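# Place the small metal ring in the blue bin

## Task

Get the small metal ring into the blue bin, and make sure that by the end no stack of rings has been toppled.

## Robot and tools

Robot: two arms, left_arm (carrying a left hand, the mirror of a right hand) and right_arm (carrying a right hand). Each hand has five fingers. Base poses in the scene frame: left_arm at (+0.002, +0.281, -0.002) m, quat_wxyz (+1.000, 0, 0, -0.014); right_arm at (+0.024, -0.239, 0) m, quat_wxyz (+1.000, 0, 0, -0.019). A fixed post stands behind the arms. Loose items may get a brief nudge now and then. Anything that leaves the table, or is set down off it, fails the job.

Frames: the scene frame has its origin at table-top height, between the nominal bases, with +z up, +x out over the table and left_arm on the +y side (not image sides). Each arm's reported end_effector_position (m) and end_effector_quat_wxyz are in that arm's own base frame. Offsets you send use the axes of that arm's current Hand target. Readings can be off by a few cm, more at long reach.

Hand point: fixed to the palm, 0.05 m in front of it and 0.15 m out from the wrist mount along the fingers. Its +z runs along straight fingers, +y comes out of the palm, +x goes across the palm away from the thumb on the right hand and toward the thumb on the left hand. Straight fingers end 0.06-0.07 m beyond the point along +z, their centre lines 0.06 m toward -y. Hand width from the point: 0.08 m on the little-finger side; 0.02 m on the thumb side with the thumb turned in, up to 0.09 m otherwise. A wrist bracket on the little-finger side reaches 0.10 m across and can collide.

Row of 28 numbers, all in [-1, 1], always both arms: left dx, dy, dz, rx, ry, rz, then left little, ring, middle, index, thumb_bend, thumb_turn, force_limit, speed; then the same 14 for the right arm. Pose numbers are offsets (not poses) from that arm's Hand target as it stood when the action or move began; 1.0 = 0.6 m or 180 degrees; rx, ry, rz form one rotation vector. All six zero means no new pose request. Finger numbers are absolute targets: +1 straight/open, -1 curled. thumb_bend +1 straight, -1 fully bent; thumb_turn +1 beside the palm, -1 in front of it facing the fingers. force_limit maps -1..+1 to roughly 0..10 N at the fingertip (0..15 N for the two thumb motors). speed rises from almost nothing at -1 to full at +0.48 and stays full above; full speed covers a finger's range in 0.49 s. No value means 'unchanged': to keep a hand as is, resend its last eight numbers actually run; if none were run yet, send hand_measured, hand_force_limit, hand_speed.

Grasping: with the thumb turned in, the hand wraps things 0.035-0.065 m thick, or a handle as thin as 0.025 m; thumb tip against the index pad can pinch a light item up to 0.08 m. Index tip (y, z) from the point: (-0.060, +0.058) straight, (-0.001, +0.020) half closed, (+0.003, -0.014) three quarters, (-0.011, -0.042) closed; other tips within about 0.01 m. Turned-in thumb tip: (+0.043, -0.035) straight, (-0.002, -0.006) half bent. For a soft grip close at speed -0.94 or below. A motor starts only if its target changes by 0.002 or more. To squeeze harder raise force_limit and send a target more closed than hand_measured; to loosen send one more open.

Tools:
- execute_actions(actions, cameras): actions is a list of actions; each action is a table of up to 15 rows, one per 1/30 s step, a short table repeating its last row to step 15. Every row in an action counts from the same start pose. cameras: names, ["all"], or []; default all only when actions is empty.
- move(target, speed, blend, blocking, cameras): target is one row or a list of up to 15 rows, every one counted from the same starting Hand targets. speed in m/s, 0.002-4.3, default 0.25 (turns up to twice that in rad/s), one value or one per target. blend in m rounds corners, 0 means stop at each. Whole move capped at 10 s. It does not avoid obstacles or the other arm. blocking=false returns after about 0.5 s while motion continues. The 'move:' line reports done, off_target, moving, held or fault, plus limits=paced (pose clipped) or limits=held (steps withheld).
- wait(seconds 0-3600): lets time pass, no new commands.
- stop(): brakes a running move.
- zoom_image(camera, region [x0, y0, x1, y1] pixels, at most 504x504) on cam_high, cam_left_wrist or cam_right_wrist (each 672x504).
- show_instructions(): shows the reference pages.
- finished_scene(scene=1): ends irreversibly; the goal must hold without the robot.

Results: positions and quats, Hand target (your last command after clipping; next offsets start here), joint positions and torques, hand_measured, hand_stopped_by (moving, target, force, stalled, fault), hand_load_n (positive pushes a finger open; a fall to about 0 means the grip was lost), motor temperatures. MOTOR HOT appears at 85 C; at 100 C that arm goes limp for 30-60 s.

Behaviour: the hand often rests 1-3 cm (sometimes 5 cm) short, mostly low; that is not contact. Orientation is clipped to 40 degrees from the measured one each step. A new execute_actions call re-requests the target; otherwise send the gap as an offset. A blocked arm keeps pushing until you command it back past its hand point.

Avoid: drops of any height, opening on a moving part, slams, hard hits on fixed or heavy things, over-squeezing fingers, long stretched holds that heat motors, and any contact between the two arms or closing one hand on the other's fingers, which can end the scene.

Each tool is called after "Request:" by a JSON object that holds its "api" and its "payload".

Reference images:

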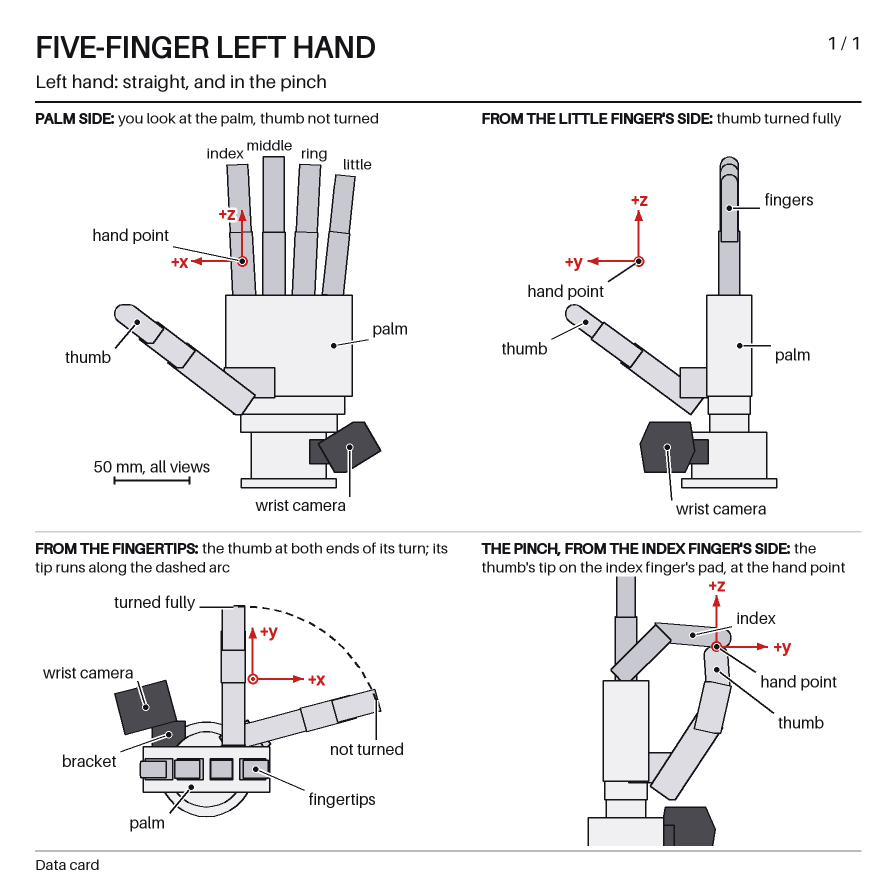

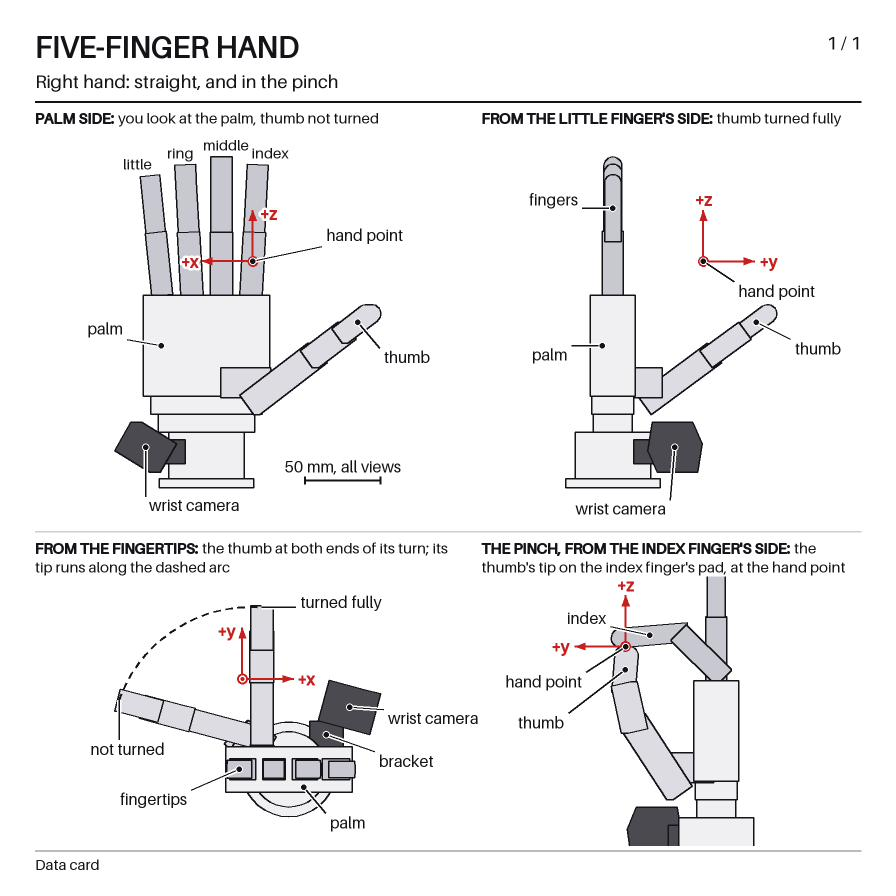

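## Session

Request:
{"api": "execute_actions", "payload": {"actions": []}}

Scene clock: 0.00 s.
left_arm: end_effector_position=(+0.4429, -0.2055, +0.3839) hand_measured=(+1.000, +1.000, +1.000, +1.000, +1.000, +1.000) hand_load_n=(+0.0, +0.0, +0.0, -0.5, +0.0, +0.0) hand_stopped_by=(target, target, target, target, target, target) hand_force_limit=0.00 hand_speed=-0.80 end_effector_quat_wxyz=(-0.237, +0.281, -0.584, +0.724) | right_arm: end_effector_position=(+0.2780, -0.0223, +0.1019) hand_measured=(+1.000, +1.000, +1.000, +1.000, +1.000, +1.000) hand_load_n=(+0.0, +0.0, +0.0, +0.0, +0.0, +0.0) hand_stopped_by=(target, target, target, target, target, target) hand_force_limit=0.00 hand_speed=-0.80 end_effector_quat_wxyz=(-0.009, +0.692, -0.592, +0.412)
Joint positions: left_arm=[-0.101 1.05 0.783 0.478 0.694 -0.267] | right_arm=[0.288 0.836 0.524 -0.69 0.671 -0.07]
Joint velocities: within noise
Joint torques (N m): no reading
Motor temperatures (°C): left_arm=[30 26 26 27 33 28] | right_arm=[27 29 28 28 26 25]
Heat: left arm: hottest wrist yaw 33 °C; right arm: hottest shoulder 29 °C.
Hand target: left_arm +0.4455, -0.2058, +0.3971; -0.244, +0.272, -0.580, +0.728 | right_arm +0.2872, -0.0196, +0.1136; -0.020, +0.686, -0.594, +0.420

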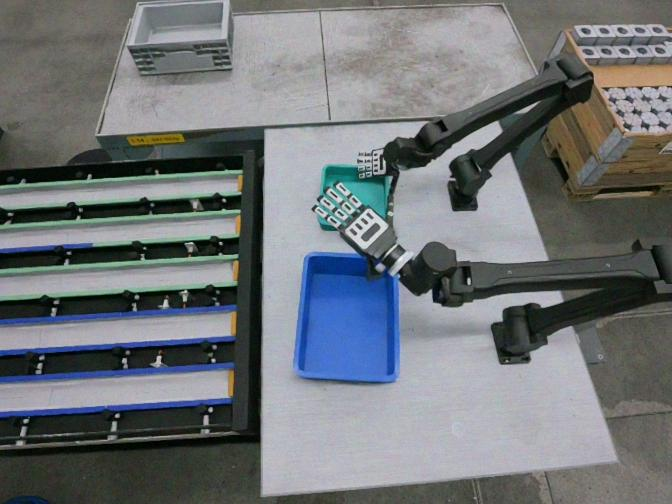

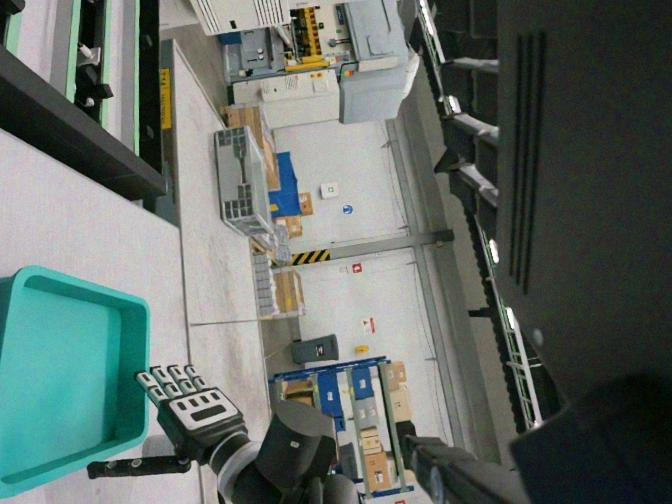

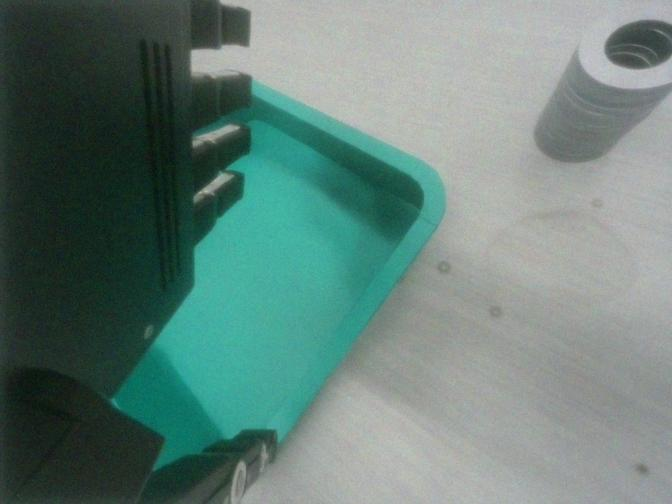

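Request:
{"api": "zoom_image", "payload": {"camera": "cam_high", "region": [260, 120, 480, 285]}}

Request:
{"api": "zoom_image", "payload": {"camera": "cam_high", "region": [380, 280, 600, 445]}}

Request:
{"api": "zoom_image", "payload": {"camera": "cam_right_wrist", "region": [400, 0, 672, 204]}}

Scaled by 2.291 from the camera's image (finer frame: 960x720).

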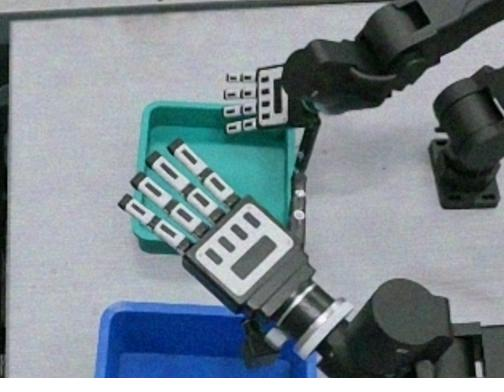

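Scaled by 2.291 from the camera's image (finer frame: 960x720).

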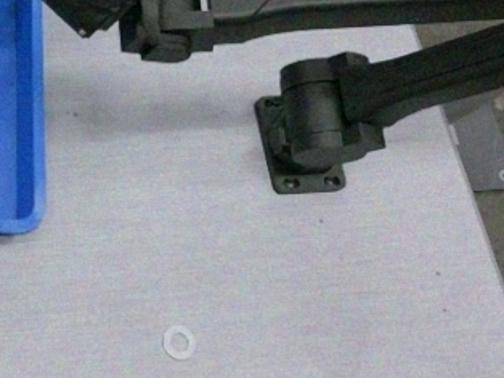

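Scaled by 1.853 from the camera's image (finer frame: 960x720).

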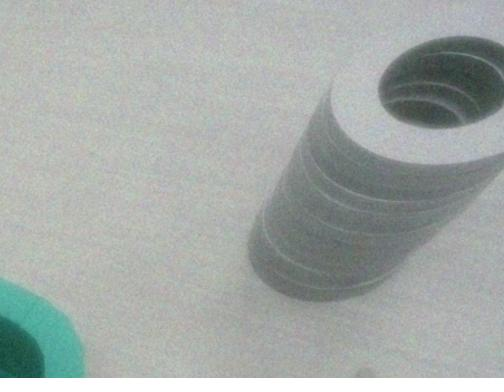

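Request:
{"api": "move", "payload": {"target": [-0.3825,-0.1173,-0.8367,-0.171,-0.540,-0.106,1,1,1,1,1,1,0,-0.8,0,0,0,0,0,0,1,1,1,1,1,1,0,-0.8], "speed": 0.3, "cameras": ["all"]}}

Scene clock: 10.53 s.
left_arm: end_effector_position=(+0.2699, +0.3081, +0.3218) hand_measured=(+1.000, +1.000, +1.000, +1.000, +1.000, +1.000) hand_load_n=(+0.0, +0.0, +0.0, +0.0, +0.0, +0.0) hand_stopped_by=(target, target, target, target, target, target) hand_force_limit=0.00 hand_speed=-0.80 end_effector_quat_wxyz=(-0.389, +0.853, -0.312, +0.150) | right_arm: end_effector_position=(+0.2780, -0.0223, +0.1019) hand_measured=(+1.000, +1.000, +1.000, +1.000, +1.000, +1.000) hand_load_n=(+0.0, +0.0, +0.0, +0.0, +0.0, +0.0) hand_stopped_by=(target, target, target, target, target, target) hand_force_limit=0.00 hand_speed=-0.80 end_effector_quat_wxyz=(-0.009, +0.692, -0.592, +0.412)
Joint positions: left_arm=[0.959 0.986 1.139 -0.866 0.081 0.052] | right_arm=[0.288 0.836 0.524 -0.69 0.671 -0.07]
Joint torques (N m): left_arm=[0.15 -4.42 13.52 1.4 -0.08 0.1] | right_arm=[1.32 -1.2 11.08 1.32 0.34 -0.08]
Heat: left arm: hottest wrist yaw 33 °C; right arm: hottest elbow 30 °C.
Hand target: left_arm +0.2700, +0.3201, +0.3495; -0.409, +0.846, -0.309, +0.150 | right_arm +0.2872, -0.0196, +0.1136; -0.020, +0.686, -0.594, +0.420
Off the commanded pose: left_arm 0.030 m, 3 deg | right_arm 0.015 m, 2 deg.
move: off_target (left_arm)

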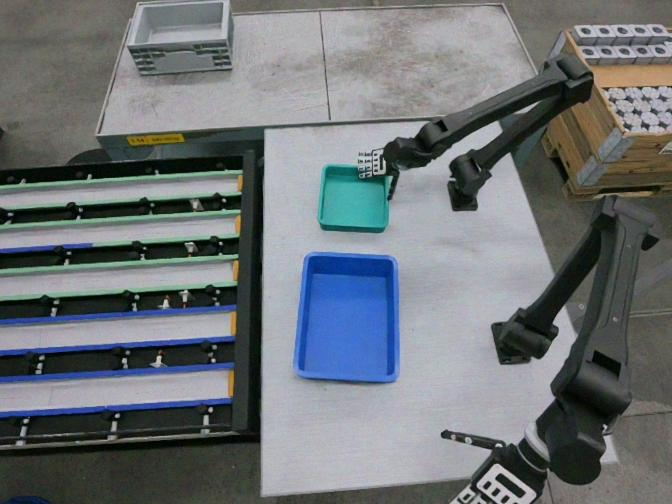

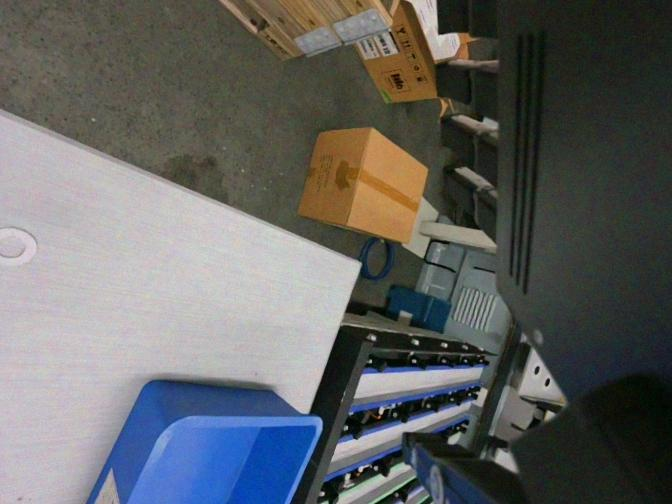

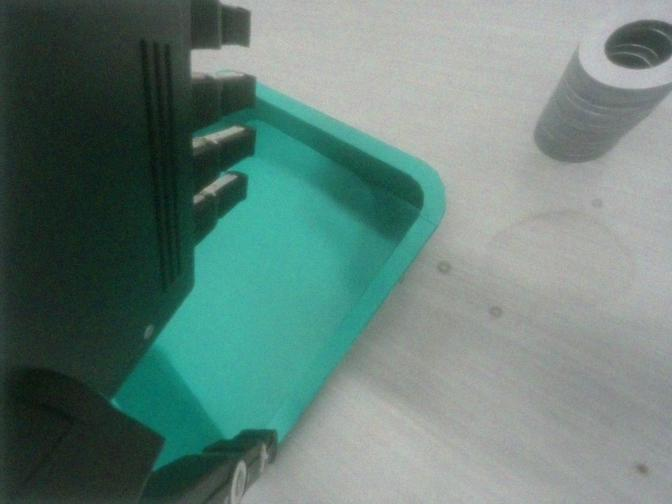

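Request:
{"api": "zoom_image", "payload": {"camera": "cam_high", "region": [380, 350, 560, 485]}}

Request:
{"api": "zoom_image", "payload": {"camera": "cam_high", "region": [380, 200, 560, 335]}}

Request:
{"api": "zoom_image", "payload": {"camera": "cam_high", "region": [260, 120, 440, 255]}}

Request:
{"api": "zoom_image", "payload": {"camera": "cam_left_wrist", "region": [0, 180, 160, 300]}}

Scaled by 2.800 from the camera's image (finer frame: 960x720).

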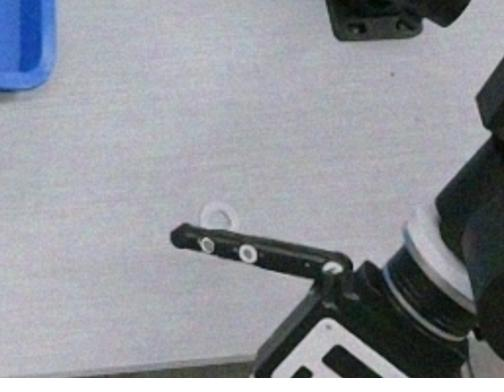

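Scaled by 2.800 from the camera's image (finer frame: 960x720).

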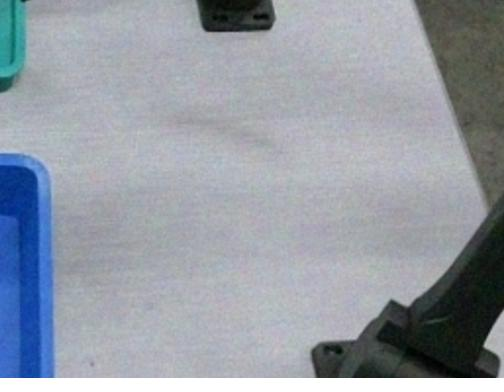

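Scaled by 2.800 from the camera's image (finer frame: 960x720).

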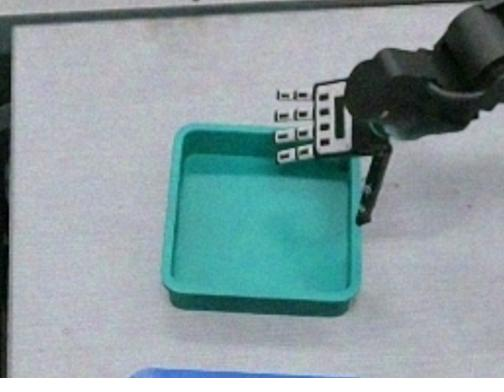

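Scaled by 3.150 from the camera's image (finer frame: 960x720).

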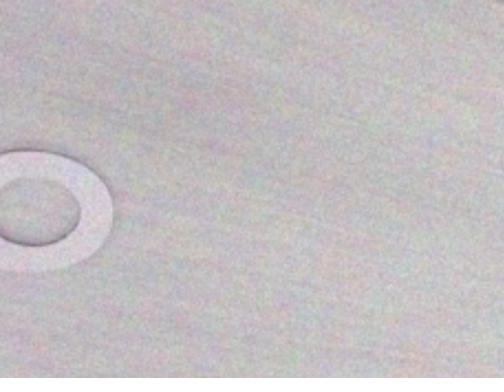

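Request:
{"api": "move", "payload": {"target": [0.028,0.118,-0.015,-0.1756,0,0,1,1,1,1,1,1,0,-0.8,0.138,-0.132,-0.162,0,0,0,1,1,1,1,1,1,0,-0.8], "speed": 0.2, "cameras": ["all"]}}

Scene clock: 18.20 s.
left_arm: end_effector_position=(+0.2382, +0.2645, +0.2798) hand_measured=(+1.000, +1.000, +1.000, +1.000, +1.000, +1.000) hand_load_n=(+0.0, +0.0, +0.0, -0.5, +0.0, +0.0) hand_stopped_by=(target, target, target, target, target, target) hand_force_limit=0.00 hand_speed=-0.80 end_effector_quat_wxyz=(-0.147, +0.929, -0.336, +0.054) | right_arm: end_effector_position=(+0.2793, -0.0219, +0.2418) hand_measured=(+1.000, +1.000, +1.000, +1.000, +1.000, +1.000) hand_load_n=(+0.0, +0.0, +0.0, +0.0, +0.0, +0.0) hand_stopped_by=(target, target, target, target, target, target) hand_force_limit=0.00 hand_speed=-0.80 end_effector_quat_wxyz=(-0.007, +0.693, -0.592, +0.411)
Joint positions: left_arm=[0.927 1.209 1.326 -1.374 0.017 0.048] | right_arm=[0.288 0.792 0.877 -1.093 0.671 -0.07]
Joint torques (N m): left_arm=[-2.14 -6.53 12.53 0.49 -0.11 -0.11] | right_arm=[1.26 -0.97 13.89 0.61 0.34 -0.08]
Motor temperatures (°C): left_arm=[29 26 31 27 33 28] | right_arm=[27 29 31 28 26 25]
Heat: left arm: hottest wrist yaw 33 °C; right arm: hottest elbow 31 °C.
Hand target: left_arm +0.2499, +0.2704, +0.2996; -0.164, +0.925, -0.338, +0.060 | right_arm +0.2872, -0.0195, +0.2639; -0.020, +0.686, -0.594, +0.420
Off the commanded pose: left_arm 0.024 m, 2 deg | right_arm 0.024 m, 2 deg.
move: off_target (left_arm, right_arm)

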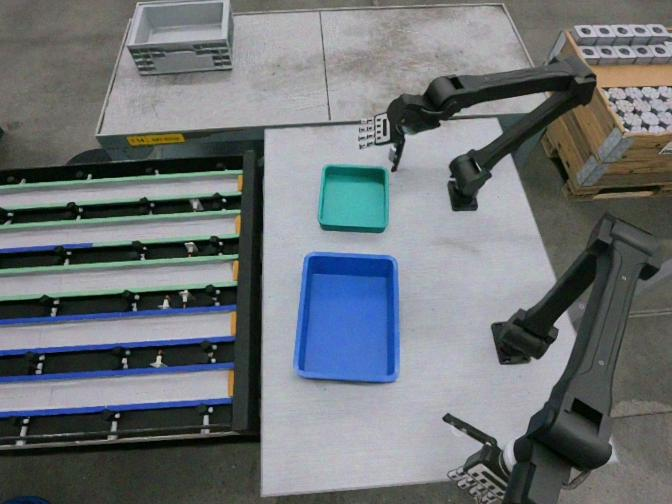

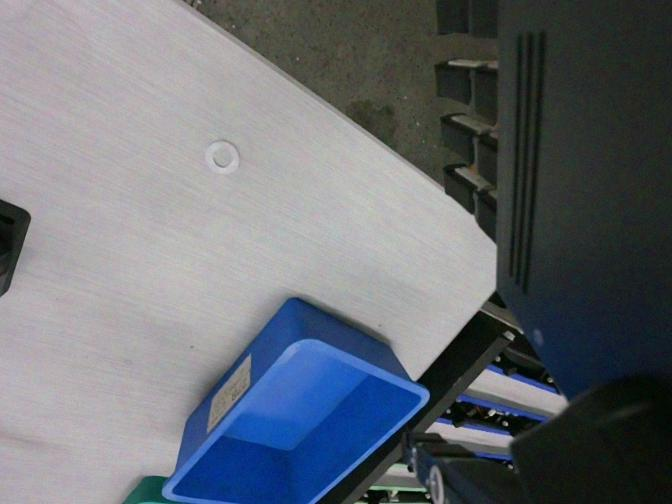

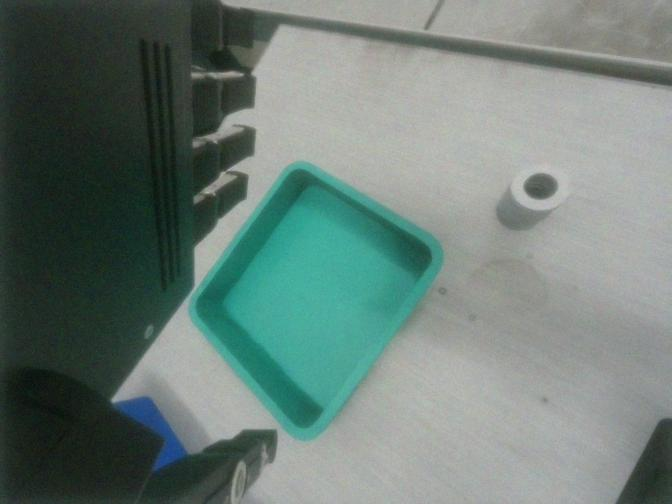

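Request:
{"api": "zoom_image", "payload": {"camera": "cam_left_wrist", "region": [170, 110, 270, 185]}}

Request:
{"api": "zoom_image", "payload": {"camera": "cam_high", "region": [400, 380, 520, 470]}}

Scaled by 5.040 from the camera's image (finer frame: 960x720).

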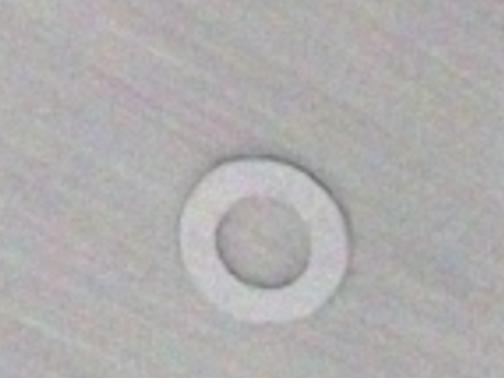

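Scaled by 4.200 from the camera's image (finer frame: 960x720).

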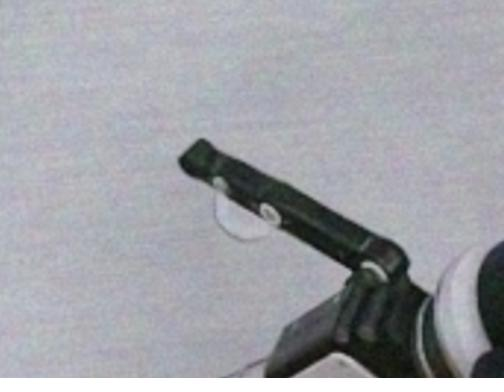

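Request:
{"api": "move", "payload": {"target": [0.009,0.247,0.194,0.1756,0,0,-1,-1,0,0,1,-1,0,0,0,0,0,0,0,0,1,1,1,1,1,1,0,-0.8], "speed": 0.15, "cameras": ["all"]}}

Scene clock: 25.93 s.
left_arm: end_effector_position=(+0.1892, +0.1905, +0.1420) hand_measured=(-1.000, -1.000, +0.000, +0.000, +1.000, -1.000) hand_load_n=(+0.0, +0.0, +0.0, +0.0, +0.0, +0.0) hand_stopped_by=(target, target, target, target, target, target) hand_force_limit=0.00 hand_speed=0.00 end_effector_quat_wxyz=(-0.405, +0.846, -0.314, +0.145) | right_arm: end_effector_position=(+0.2793, -0.0219, +0.2418) hand_measured=(+1.000, +1.000, +1.000, +1.000, +1.000, +1.000) hand_load_n=(+0.0, +0.0, +0.0, +0.0, +0.0, +0.0) hand_stopped_by=(target, target, target, target, target, target) hand_force_limit=0.00 hand_speed=-0.80 end_effector_quat_wxyz=(-0.007, +0.693, -0.592, +0.411)
Joint positions: left_arm=[0.927 0.473 0.458 -0.667 0.043 0.046] | right_arm=[0.288 0.792 0.877 -1.093 0.671 -0.07]
Joint torques (N m): left_arm=[-0.56 0.38 8.05 2.5 0.04 -0.1] | right_arm=[1.38 -0.85 13.87 0.79 0.34 -0.1]
Heat: left arm: hottest elbow 34 °C; right arm: hottest elbow 32 °C.
Hand target: left_arm +0.1901, +0.1909, +0.1393; -0.409, +0.846, -0.309, +0.149 | right_arm +0.2872, -0.0195, +0.2639; -0.020, +0.686, -0.594, +0.420
Off the commanded pose: left_arm 0.003 m, 1 deg | right_arm 0.024 m, 2 deg.
move: done

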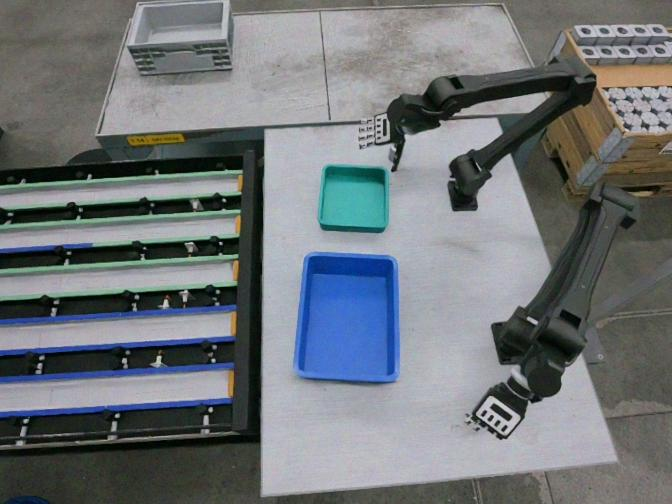

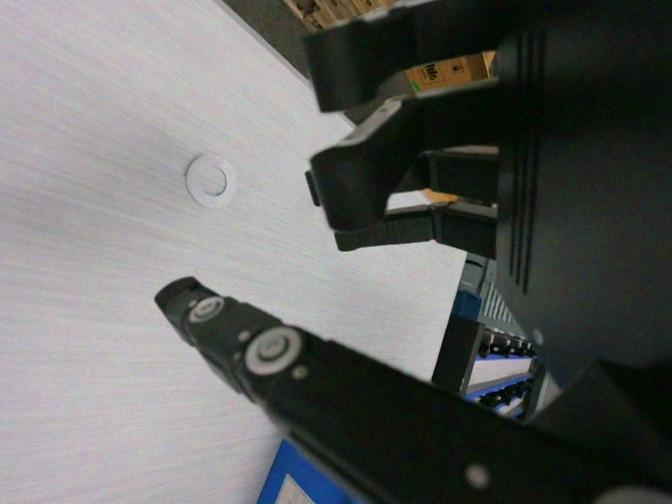

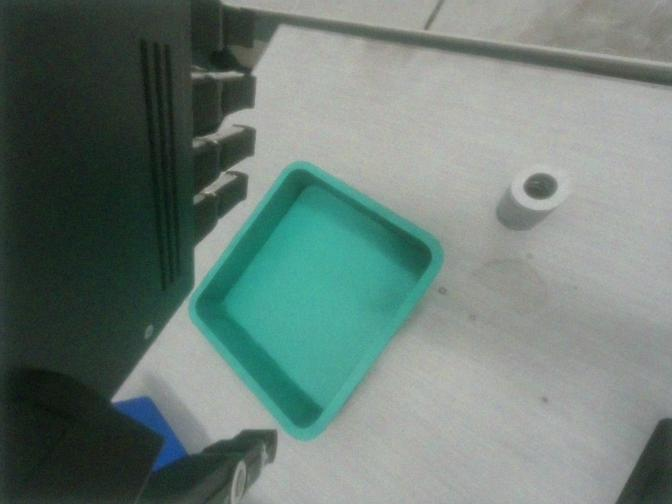

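Request:
{"api": "zoom_image", "payload": {"camera": "cam_left_wrist", "region": [120, 120, 460, 375]}}

Request:
{"api": "zoom_image", "payload": {"camera": "cam_left_wrist", "region": [170, 140, 260, 208]}}

Request:
{"api": "zoom_image", "payload": {"camera": "cam_right_wrist", "region": [470, 140, 600, 240]}}

Scaled by 1.482 from the camera's image (finer frame: 960x720).

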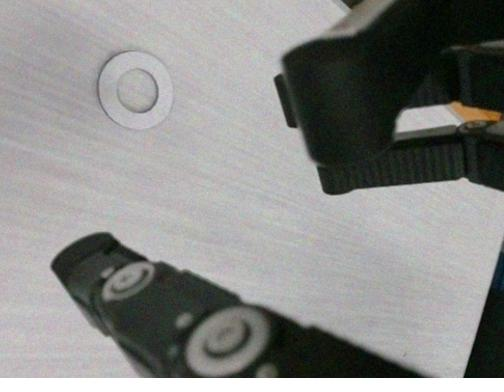

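Scaled by 5.600 from the camera's image (finer frame: 960x720).

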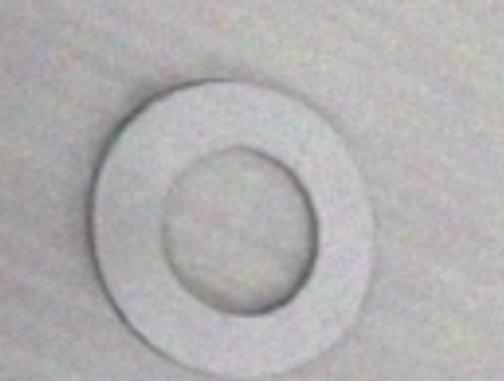

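Scaled by 3.877 from the camera's image (finer frame: 960x720).

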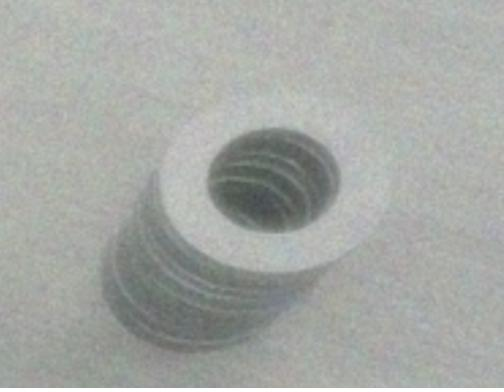

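Request:
{"api": "move", "payload": {"target": [0.005,0.094,0.120,0,0,0,-1,-1,0,0,1,-1,0,0,0,0,0,0,0,0,1,1,1,1,1,1,0,-0.8], "speed": 0.12, "cameras": ["cam_high","cam_left_wrist"]}}

Request:
{"api": "zoom_image", "payload": {"camera": "cam_left_wrist", "region": [120, 120, 460, 375]}}

Scene clock: 31.57 s.
left_arm: end_effector_position=(+0.2031, +0.2092, +0.0557) hand_measured=(-1.000, -1.000, +0.000, +0.000, +1.000, -1.000) hand_load_n=(+0.0, +0.0, +0.0, +0.0, +0.0, +0.0) hand_stopped_by=(target, target, target, target, target, target) hand_force_limit=0.00 hand_speed=0.00 end_effector_quat_wxyz=(-0.412, +0.846, -0.307, +0.145) | right_arm: end_effector_position=(+0.2793, -0.0219, +0.2418) hand_measured=(+1.000, +1.000, +1.000, +1.000, +1.000, +1.000) hand_load_n=(+0.0, +0.0, +0.0, +0.0, +0.0, +0.0) hand_stopped_by=(target, target, target, target, target, target) hand_force_limit=0.00 hand_speed=-0.80 end_effector_quat_wxyz=(-0.007, +0.693, -0.592, +0.411)
Joint positions: left_arm=[0.921 0.663 0.266 -0.27 0.029 0.032] | right_arm=[0.288 0.792 0.877 -1.093 0.671 -0.07]
Joint torques (N m): left_arm=[-1.96 0.5 7.73 2.63 -0.12 -0.08] | right_arm=[1.14 -0.67 13.89 0.76 0.35 -0.09]
Heat: left arm: hottest elbow 35 °C; right arm: hottest elbow 33 °C.
Hand target: left_arm +0.2064, +0.2055, +0.0505; -0.409, +0.845, -0.309, +0.149 | right_arm +0.2872, -0.0195, +0.2639; -0.020, +0.686, -0.594, +0.420
Off the commanded pose: left_arm 0.007 m, 1 deg | right_arm 0.024 m, 2 deg.
move: done

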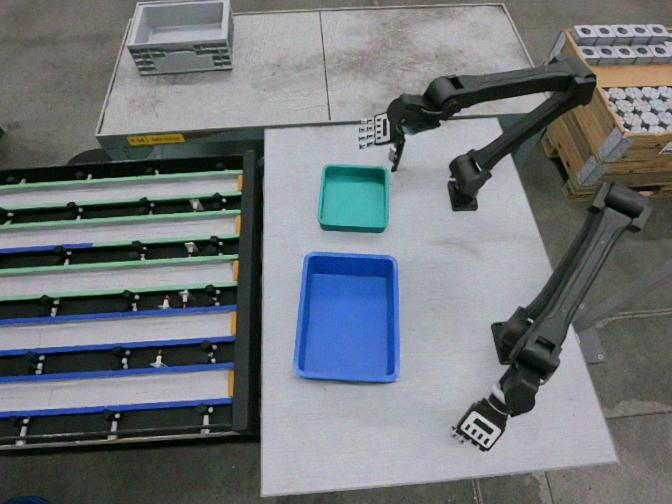

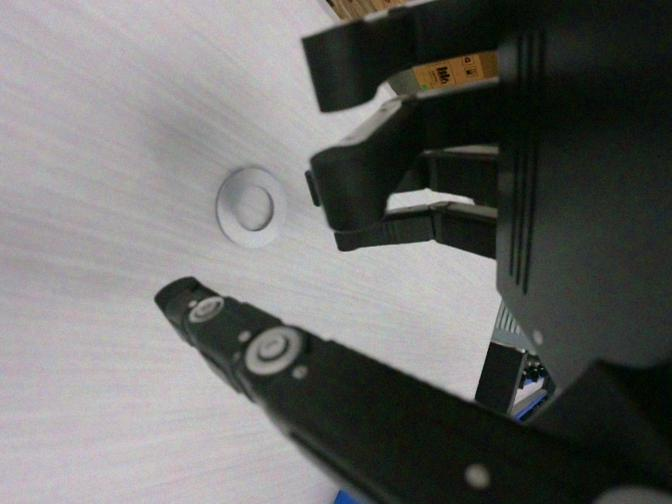

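Scaled by 1.482 from the camera's image (finer frame: 960x720).

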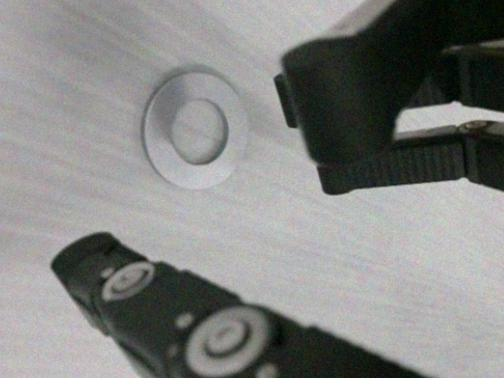

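Request:
{"api": "move", "payload": {"target": [-0.003,0.021,0.040,0,0,0,-1,-1,0,0,1,-1,0,0,0,0,0,0,0,0,1,1,1,1,1,1,0,-0.8], "speed": 0.08, "cameras": ["cam_high","cam_left_wrist"]}}

Request:
{"api": "zoom_image", "payload": {"camera": "cam_left_wrist", "region": [120, 120, 460, 375]}}

Scene clock: 33.40 s.
left_arm: end_effector_position=(+0.2106, +0.2184, +0.0307) hand_measured=(-1.000, -1.000, +0.000, +0.000, +1.000, -1.000) hand_load_n=(+0.0, +0.0, +0.0, +0.0, +0.0, +0.0) hand_stopped_by=(target, target, target, target, target, target) hand_force_limit=0.00 hand_speed=0.00 end_effector_quat_wxyz=(-0.411, +0.846, -0.307, +0.146) | right_arm: end_effector_position=(+0.2793, -0.0219, +0.2418) hand_measured=(+1.000, +1.000, +1.000, +1.000, +1.000, +1.000) hand_load_n=(+0.0, +0.0, +0.0, +0.0, +0.0, +0.0) hand_stopped_by=(target, target, target, target, target, target) hand_force_limit=0.00 hand_speed=-0.80 end_effector_quat_wxyz=(-0.007, +0.693, -0.592, +0.411)
Joint positions: left_arm=[0.921 0.803 0.234 -0.098 0.032 0.032] | right_arm=[0.288 0.792 0.877 -1.093 0.671 -0.07]
Joint torques (N m): left_arm=[-1.26 0.03 7.06 2.52 0.02 -0.06] | right_arm=[1.38 -0.97 13.86 0.66 0.34 -0.08]
Heat: left arm: hottest elbow 35 °C; right arm: hottest elbow 33 °C.
Hand target: left_arm +0.2120, +0.2150, +0.0257; -0.409, +0.845, -0.309, +0.149 | right_arm +0.2872, -0.0195, +0.2639; -0.020, +0.686, -0.594, +0.420
Off the commanded pose: left_arm 0.006 m, 0 deg | right_arm 0.024 m, 2 deg.
move: done

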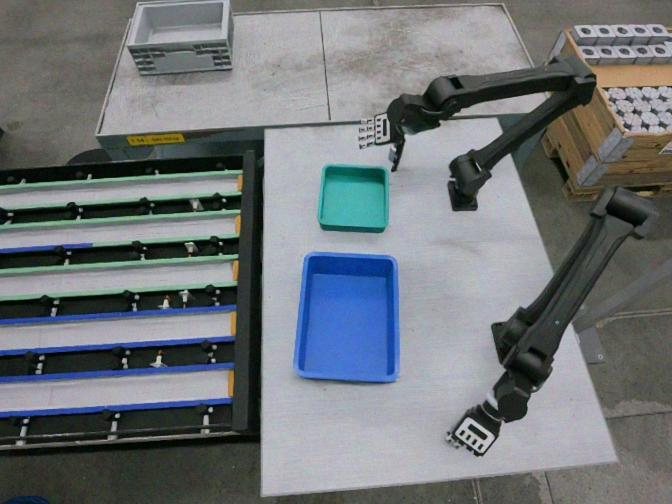

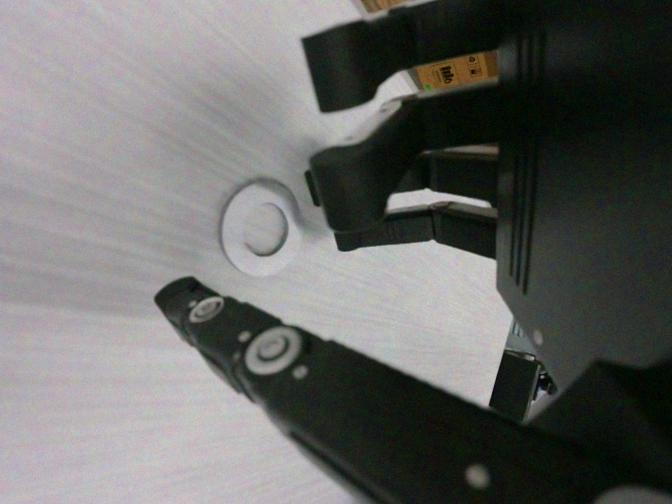

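Scaled by 1.482 from the camera's image (finer frame: 960x720).

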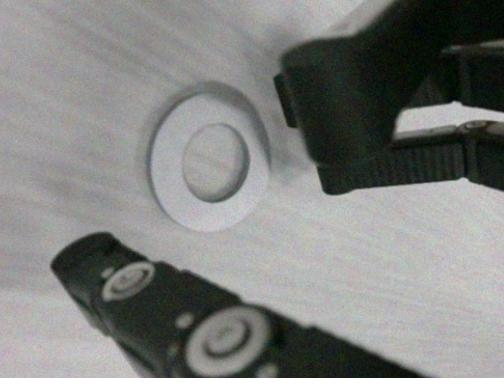

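Request:
{"api": "move", "payload": {"target": [-0.001,0.010,0.014,0,0,0,-1,-1,0,0,1,-1,0,0,0,0,0,0,0,0,1,1,1,1,1,1,0,-0.8], "speed": 0.05, "cameras": ["cam_left_wrist"]}}

Request:
{"api": "zoom_image", "payload": {"camera": "cam_left_wrist", "region": [120, 120, 460, 375]}}

Scene clock: 34.97 s.
left_arm: end_effector_position=(+0.2142, +0.2228, +0.0244) hand_measured=(-1.000, -1.000, +0.000, +0.000, +1.000, -1.000) hand_load_n=(+0.0, +0.0, -1.5, +0.0, +0.0, +0.0) hand_stopped_by=(target, target, target, target, target, target) hand_force_limit=0.00 hand_speed=0.00 end_effector_quat_wxyz=(-0.415, +0.843, -0.307, +0.148) | right_arm: end_effector_position=(+0.2793, -0.0219, +0.2418) hand_measured=(+1.000, +1.000, +1.000, +1.000, +1.000, +1.000) hand_load_n=(+0.0, +0.0, +0.0, +0.0, +0.0, +0.0) hand_stopped_by=(target, target, target, target, target, target) hand_force_limit=0.00 hand_speed=-0.80 end_effector_quat_wxyz=(-0.007, +0.693, -0.592, +0.411)
Joint positions: left_arm=[0.921 0.852 0.225 -0.031 0.033 0.032] | right_arm=[0.288 0.792 0.877 -1.093 0.671 -0.07]
Joint torques (N m): left_arm=[-1.26 -0.38 6.5 2.45 0.04 -0.04] | right_arm=[1.32 -0.73 13.86 0.72 0.37 -0.07]
Heat: left arm: hottest elbow 35 °C; right arm: hottest elbow 34 °C.
Hand target: left_arm +0.2134, +0.2176, +0.0158; -0.409, +0.845, -0.309, +0.149 | right_arm +0.2872, -0.0195, +0.2639; -0.020, +0.686, -0.594, +0.420
Off the commanded pose: left_arm 0.010 m, 1 deg | right_arm 0.024 m, 2 deg.
move: done

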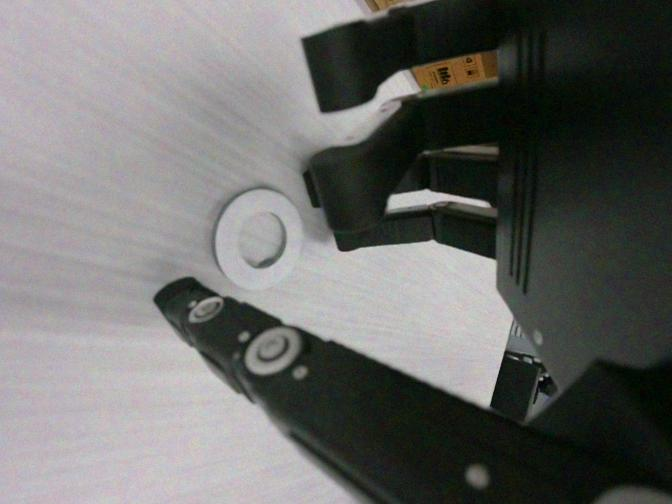

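Scaled by 1.482 from the camera's image (finer frame: 960x720).

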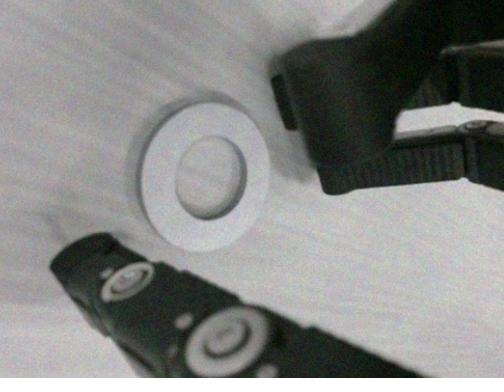

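Request:
{"api": "move", "payload": {"target": [0,0.005,0.004,0,0,0,-1,-1,0,0,1,-1,0,0,0,0,0,0,0,0,1,1,1,1,1,1,0,-0.8], "speed": 0.05, "cameras": ["cam_left_wrist"]}}

Request:
{"api": "zoom_image", "payload": {"camera": "cam_left_wrist", "region": [120, 120, 460, 375]}}

Scene clock: 35.97 s.
left_arm: end_effector_position=(+0.2155, +0.2243, +0.0240) hand_measured=(-1.000, -1.000, +0.000, +0.000, +1.000, -1.000) hand_load_n=(+0.0, +0.0, -5.0, +0.5, +0.0, +0.0) hand_stopped_by=(target, target, target, target, target, target) hand_force_limit=0.00 hand_speed=0.00 end_effector_quat_wxyz=(-0.419, +0.842, -0.306, +0.149) | right_arm: end_effector_position=(+0.2793, -0.0219, +0.2418) hand_measured=(+1.000, +1.000, +1.000, +1.000, +1.000, +1.000) hand_load_n=(+0.0, +0.0, +0.0, +0.0, +0.0, +0.0) hand_stopped_by=(target, target, target, target, target, target) hand_force_limit=0.00 hand_speed=-0.80 end_effector_quat_wxyz=(-0.007, +0.693, -0.592, +0.411)
Joint positions: left_arm=[0.921 0.86 0.222 -0.011 0.033 0.032] | right_arm=[0.288 0.792 0.877 -1.093 0.671 -0.07]
Joint torques (N m): left_arm=[-1.14 -0.09 6.32 2.65 0.02 -0.03] | right_arm=[1.32 -0.44 13.87 0.77 0.32 -0.08]
Heat: left arm: hottest elbow 35 °C; right arm: hottest elbow 34 °C.
Hand target: left_arm +0.2134, +0.2176, +0.0120; -0.409, +0.845, -0.309, +0.149 | right_arm +0.2872, -0.0195, +0.2639; -0.020, +0.686, -0.594, +0.420
Off the commanded pose: left_arm 0.014 m, 1 deg | right_arm 0.024 m, 2 deg.
move: off_target (left_arm)

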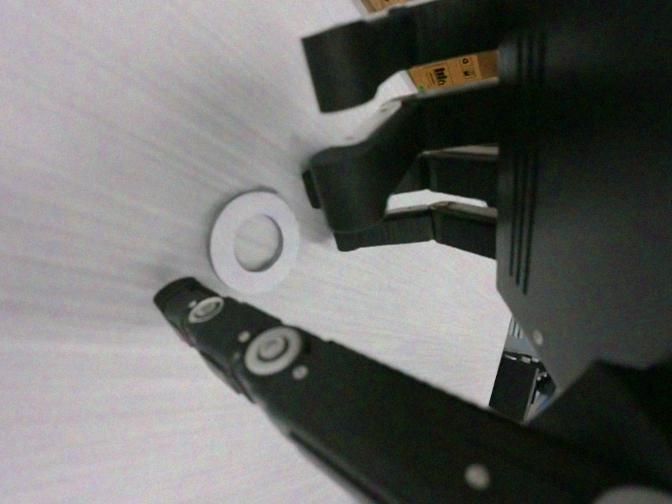

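Scaled by 1.482 from the camera's image (finer frame: 960x720).

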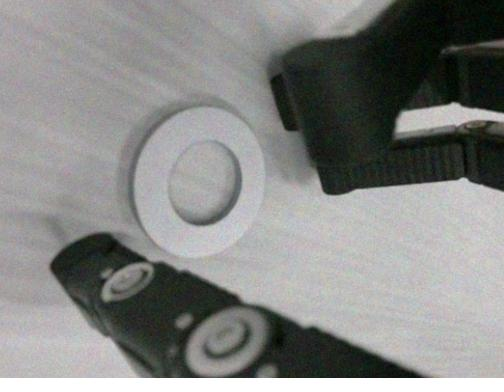

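Request:
{"api": "move", "payload": {"target": [0,-0.0233,-0.0189,0,-0.0361,0.0465,-1,-1,0.05,0,1,-1,0,0,0,0,0,0,0,0,1,1,1,1,1,1,0,-0.8], "speed": 0.08, "cameras": ["cam_left_wrist"]}}

Request:
{"api": "zoom_image", "payload": {"camera": "cam_left_wrist", "region": [120, 120, 460, 375]}}

Scene clock: 40.03 s.
left_arm: end_effector_position=(+0.2077, +0.2169, +0.0228) hand_measured=(-1.000, -1.000, +0.050, +0.000, +1.000, -1.000) hand_load_n=(+0.0, +0.0, +0.5, +0.0, +0.0, +0.0) hand_stopped_by=(target, target, target, target, target, target) hand_force_limit=0.00 hand_speed=0.00 end_effector_quat_wxyz=(-0.435, +0.832, -0.335, +0.071) | right_arm: end_effector_position=(+0.2793, -0.0219, +0.2418) hand_measured=(+1.000, +1.000, +1.000, +1.000, +1.000, +1.000) hand_load_n=(+0.0, +0.0, +0.0, +0.0, +0.0, +0.0) hand_stopped_by=(target, target, target, target, target, target) hand_force_limit=0.00 hand_speed=-0.80 end_effector_quat_wxyz=(-0.007, +0.693, -0.592, +0.411)
Joint positions: left_arm=[0.766 0.811 0.221 -0.083 -0.205 0.059] | right_arm=[0.288 0.792 0.877 -1.093 0.671 -0.07]
Joint torques (N m): left_arm=[-1.67 -1.26 9.42 0.83 -0.26 0.13] | right_arm=[1.49 -0.56 13.86 0.73 0.34 -0.06]
Heat: left arm: hottest elbow 35 °C; right arm: hottest elbow 34 °C.
Hand target: left_arm +0.2132, +0.2174, +0.0299; -0.436, +0.828, -0.346, +0.071 | right_arm +0.2872, -0.0195, +0.2639; -0.020, +0.686, -0.594, +0.420
Off the commanded pose: left_arm 0.009 m, 1 deg | right_arm 0.024 m, 2 deg.
move: done

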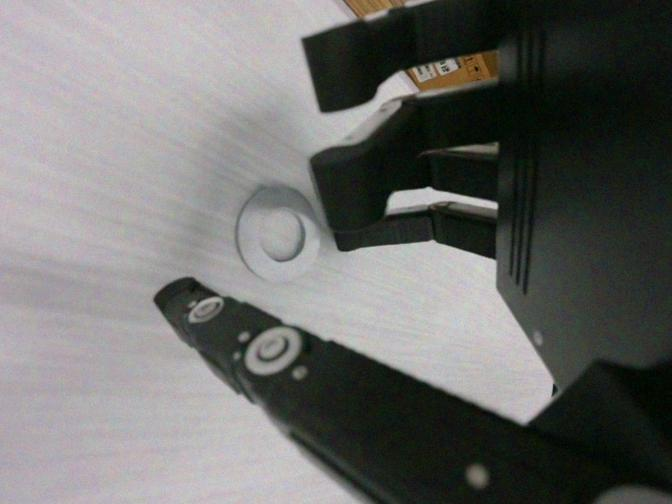

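Scaled by 1.482 from the camera's image (finer frame: 960x720).

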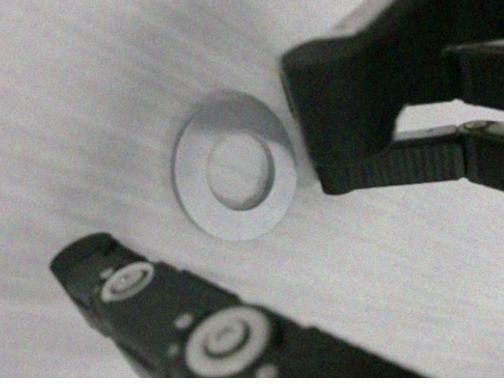

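Request:
{"api": "move", "payload": {"target": [0.002,-0.0083,0.0098,0.014,0,0,-1,-1,0.05,0,1,-1,0,0,0,0,0,0,0,0,1,1,1,1,1,1,0,-0.8], "speed": 0.06, "cameras": ["cam_left_wrist"]}}

Request:
{"api": "zoom_image", "payload": {"camera": "cam_left_wrist", "region": [120, 120, 460, 375]}}

Scene clock: 42.60 s.
left_arm: end_effector_position=(+0.2128, +0.2219, +0.0273) hand_measured=(-1.000, -1.000, +0.050, +0.000, +1.000, -1.000) hand_load_n=(+0.0, +0.0, +0.0, +0.0, +0.0, +0.0) hand_stopped_by=(target, target, target, target, target, target) hand_force_limit=0.00 hand_speed=0.00 end_effector_quat_wxyz=(-0.448, +0.825, -0.335, +0.075) | right_arm: end_effector_position=(+0.2793, -0.0219, +0.2418) hand_measured=(+1.000, +1.000, +1.000, +1.000, +1.000, +1.000) hand_load_n=(+0.0, +0.0, +0.0, +0.0, +0.0, +0.0) hand_stopped_by=(target, target, target, target, target, target) hand_force_limit=0.00 hand_speed=-0.80 end_effector_quat_wxyz=(-0.007, +0.693, -0.592, +0.411)
Joint positions: left_arm=[0.764 0.819 0.221 -0.045 -0.205 0.069] | right_arm=[0.288 0.792 0.877 -1.093 0.671 -0.07]
Joint torques (N m): left_arm=[-2.43 -0.44 8.2 2.3 -0.17 0.15] | right_arm=[1.73 -0.62 13.74 0.76 0.34 -0.08]
Heat: left arm: hottest elbow 35 °C; right arm: hottest elbow 35 °C.
Hand target: left_arm +0.2191, +0.2225, +0.0299; -0.454, +0.818, -0.344, +0.079 | right_arm +0.2872, -0.0195, +0.2639; -0.020, +0.686, -0.594, +0.420
Off the commanded pose: left_arm 0.007 m, 1 deg | right_arm 0.024 m, 2 deg.
move: done

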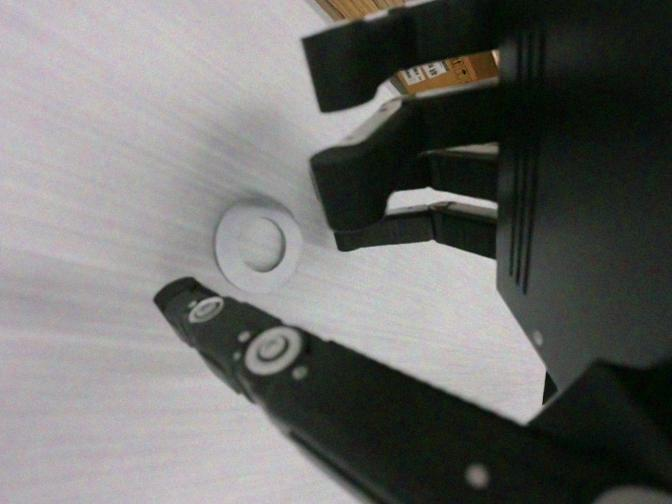

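Scaled by 1.482 from the camera's image (finer frame: 960x720).

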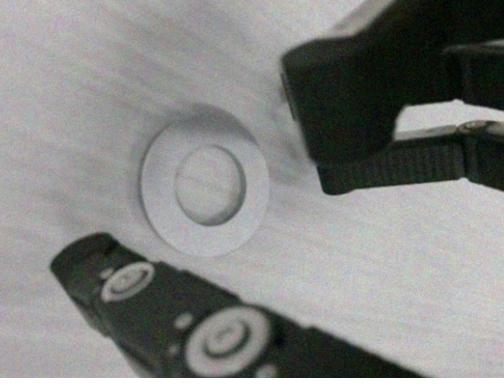

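Request:
{"api": "move", "payload": {"target": [0.002,0.008,0.006,0,0,0,-1,-1,0.05,0,1,-1,0,0,0,0,0,0,0,0,1,1,1,1,1,1,0,-0.8], "speed": 0.05, "cameras": ["cam_left_wrist"]}}

Request:
{"api": "zoom_image", "payload": {"camera": "cam_left_wrist", "region": [120, 120, 460, 375]}}

Scene clock: 43.77 s.
left_arm: end_effector_position=(+0.2164, +0.2255, +0.0266) hand_measured=(-1.000, -1.000, +0.050, +0.000, +1.000, -1.000) hand_load_n=(+0.0, +0.0, +0.0, +0.0, +0.0, +0.0) hand_stopped_by=(target, target, target, target, target, target) hand_force_limit=0.00 hand_speed=0.00 end_effector_quat_wxyz=(-0.453, +0.823, -0.334, +0.077) | right_arm: end_effector_position=(+0.2793, -0.0219, +0.2418) hand_measured=(+1.000, +1.000, +1.000, +1.000, +1.000, +1.000) hand_load_n=(+0.0, +0.0, +0.0, +0.0, +0.0, +0.0) hand_stopped_by=(target, target, target, target, target, target) hand_force_limit=0.00 hand_speed=-0.80 end_effector_quat_wxyz=(-0.007, +0.693, -0.592, +0.411)
Joint positions: left_arm=[0.764 0.844 0.221 -0.009 -0.205 0.069] | right_arm=[0.288 0.792 0.877 -1.093 0.671 -0.07]
Joint torques (N m): left_arm=[-2.08 -0.56 7.31 2.62 -0.17 0.12] | right_arm=[1.44 -0.62 13.85 0.76 0.34 -0.07]
Heat: left arm: hottest elbow 35 °C; right arm: hottest elbow 35 °C.
Hand target: left_arm +0.2193, +0.2225, +0.0238; -0.454, +0.818, -0.344, +0.079 | right_arm +0.2872, -0.0195, +0.2639; -0.020, +0.686, -0.594, +0.420
Off the commanded pose: left_arm 0.005 m, 1 deg | right_arm 0.024 m, 2 deg.
move: done

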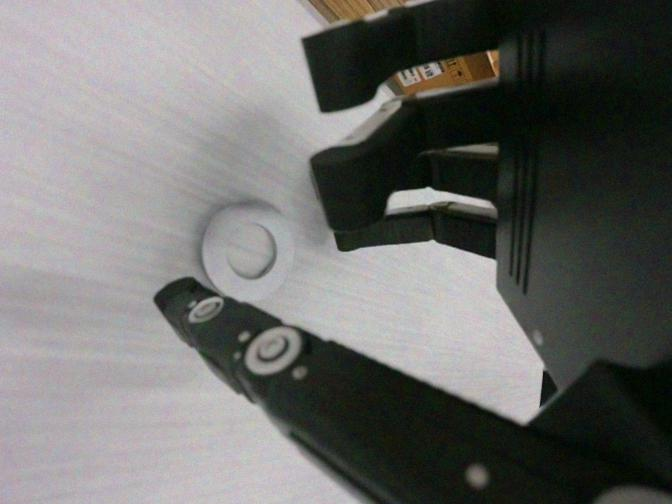

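Scaled by 1.482 from the camera's image (finer frame: 960x720).

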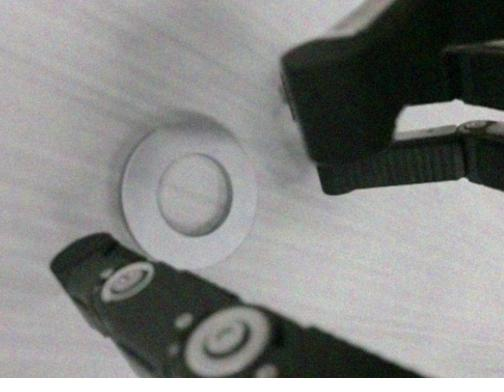

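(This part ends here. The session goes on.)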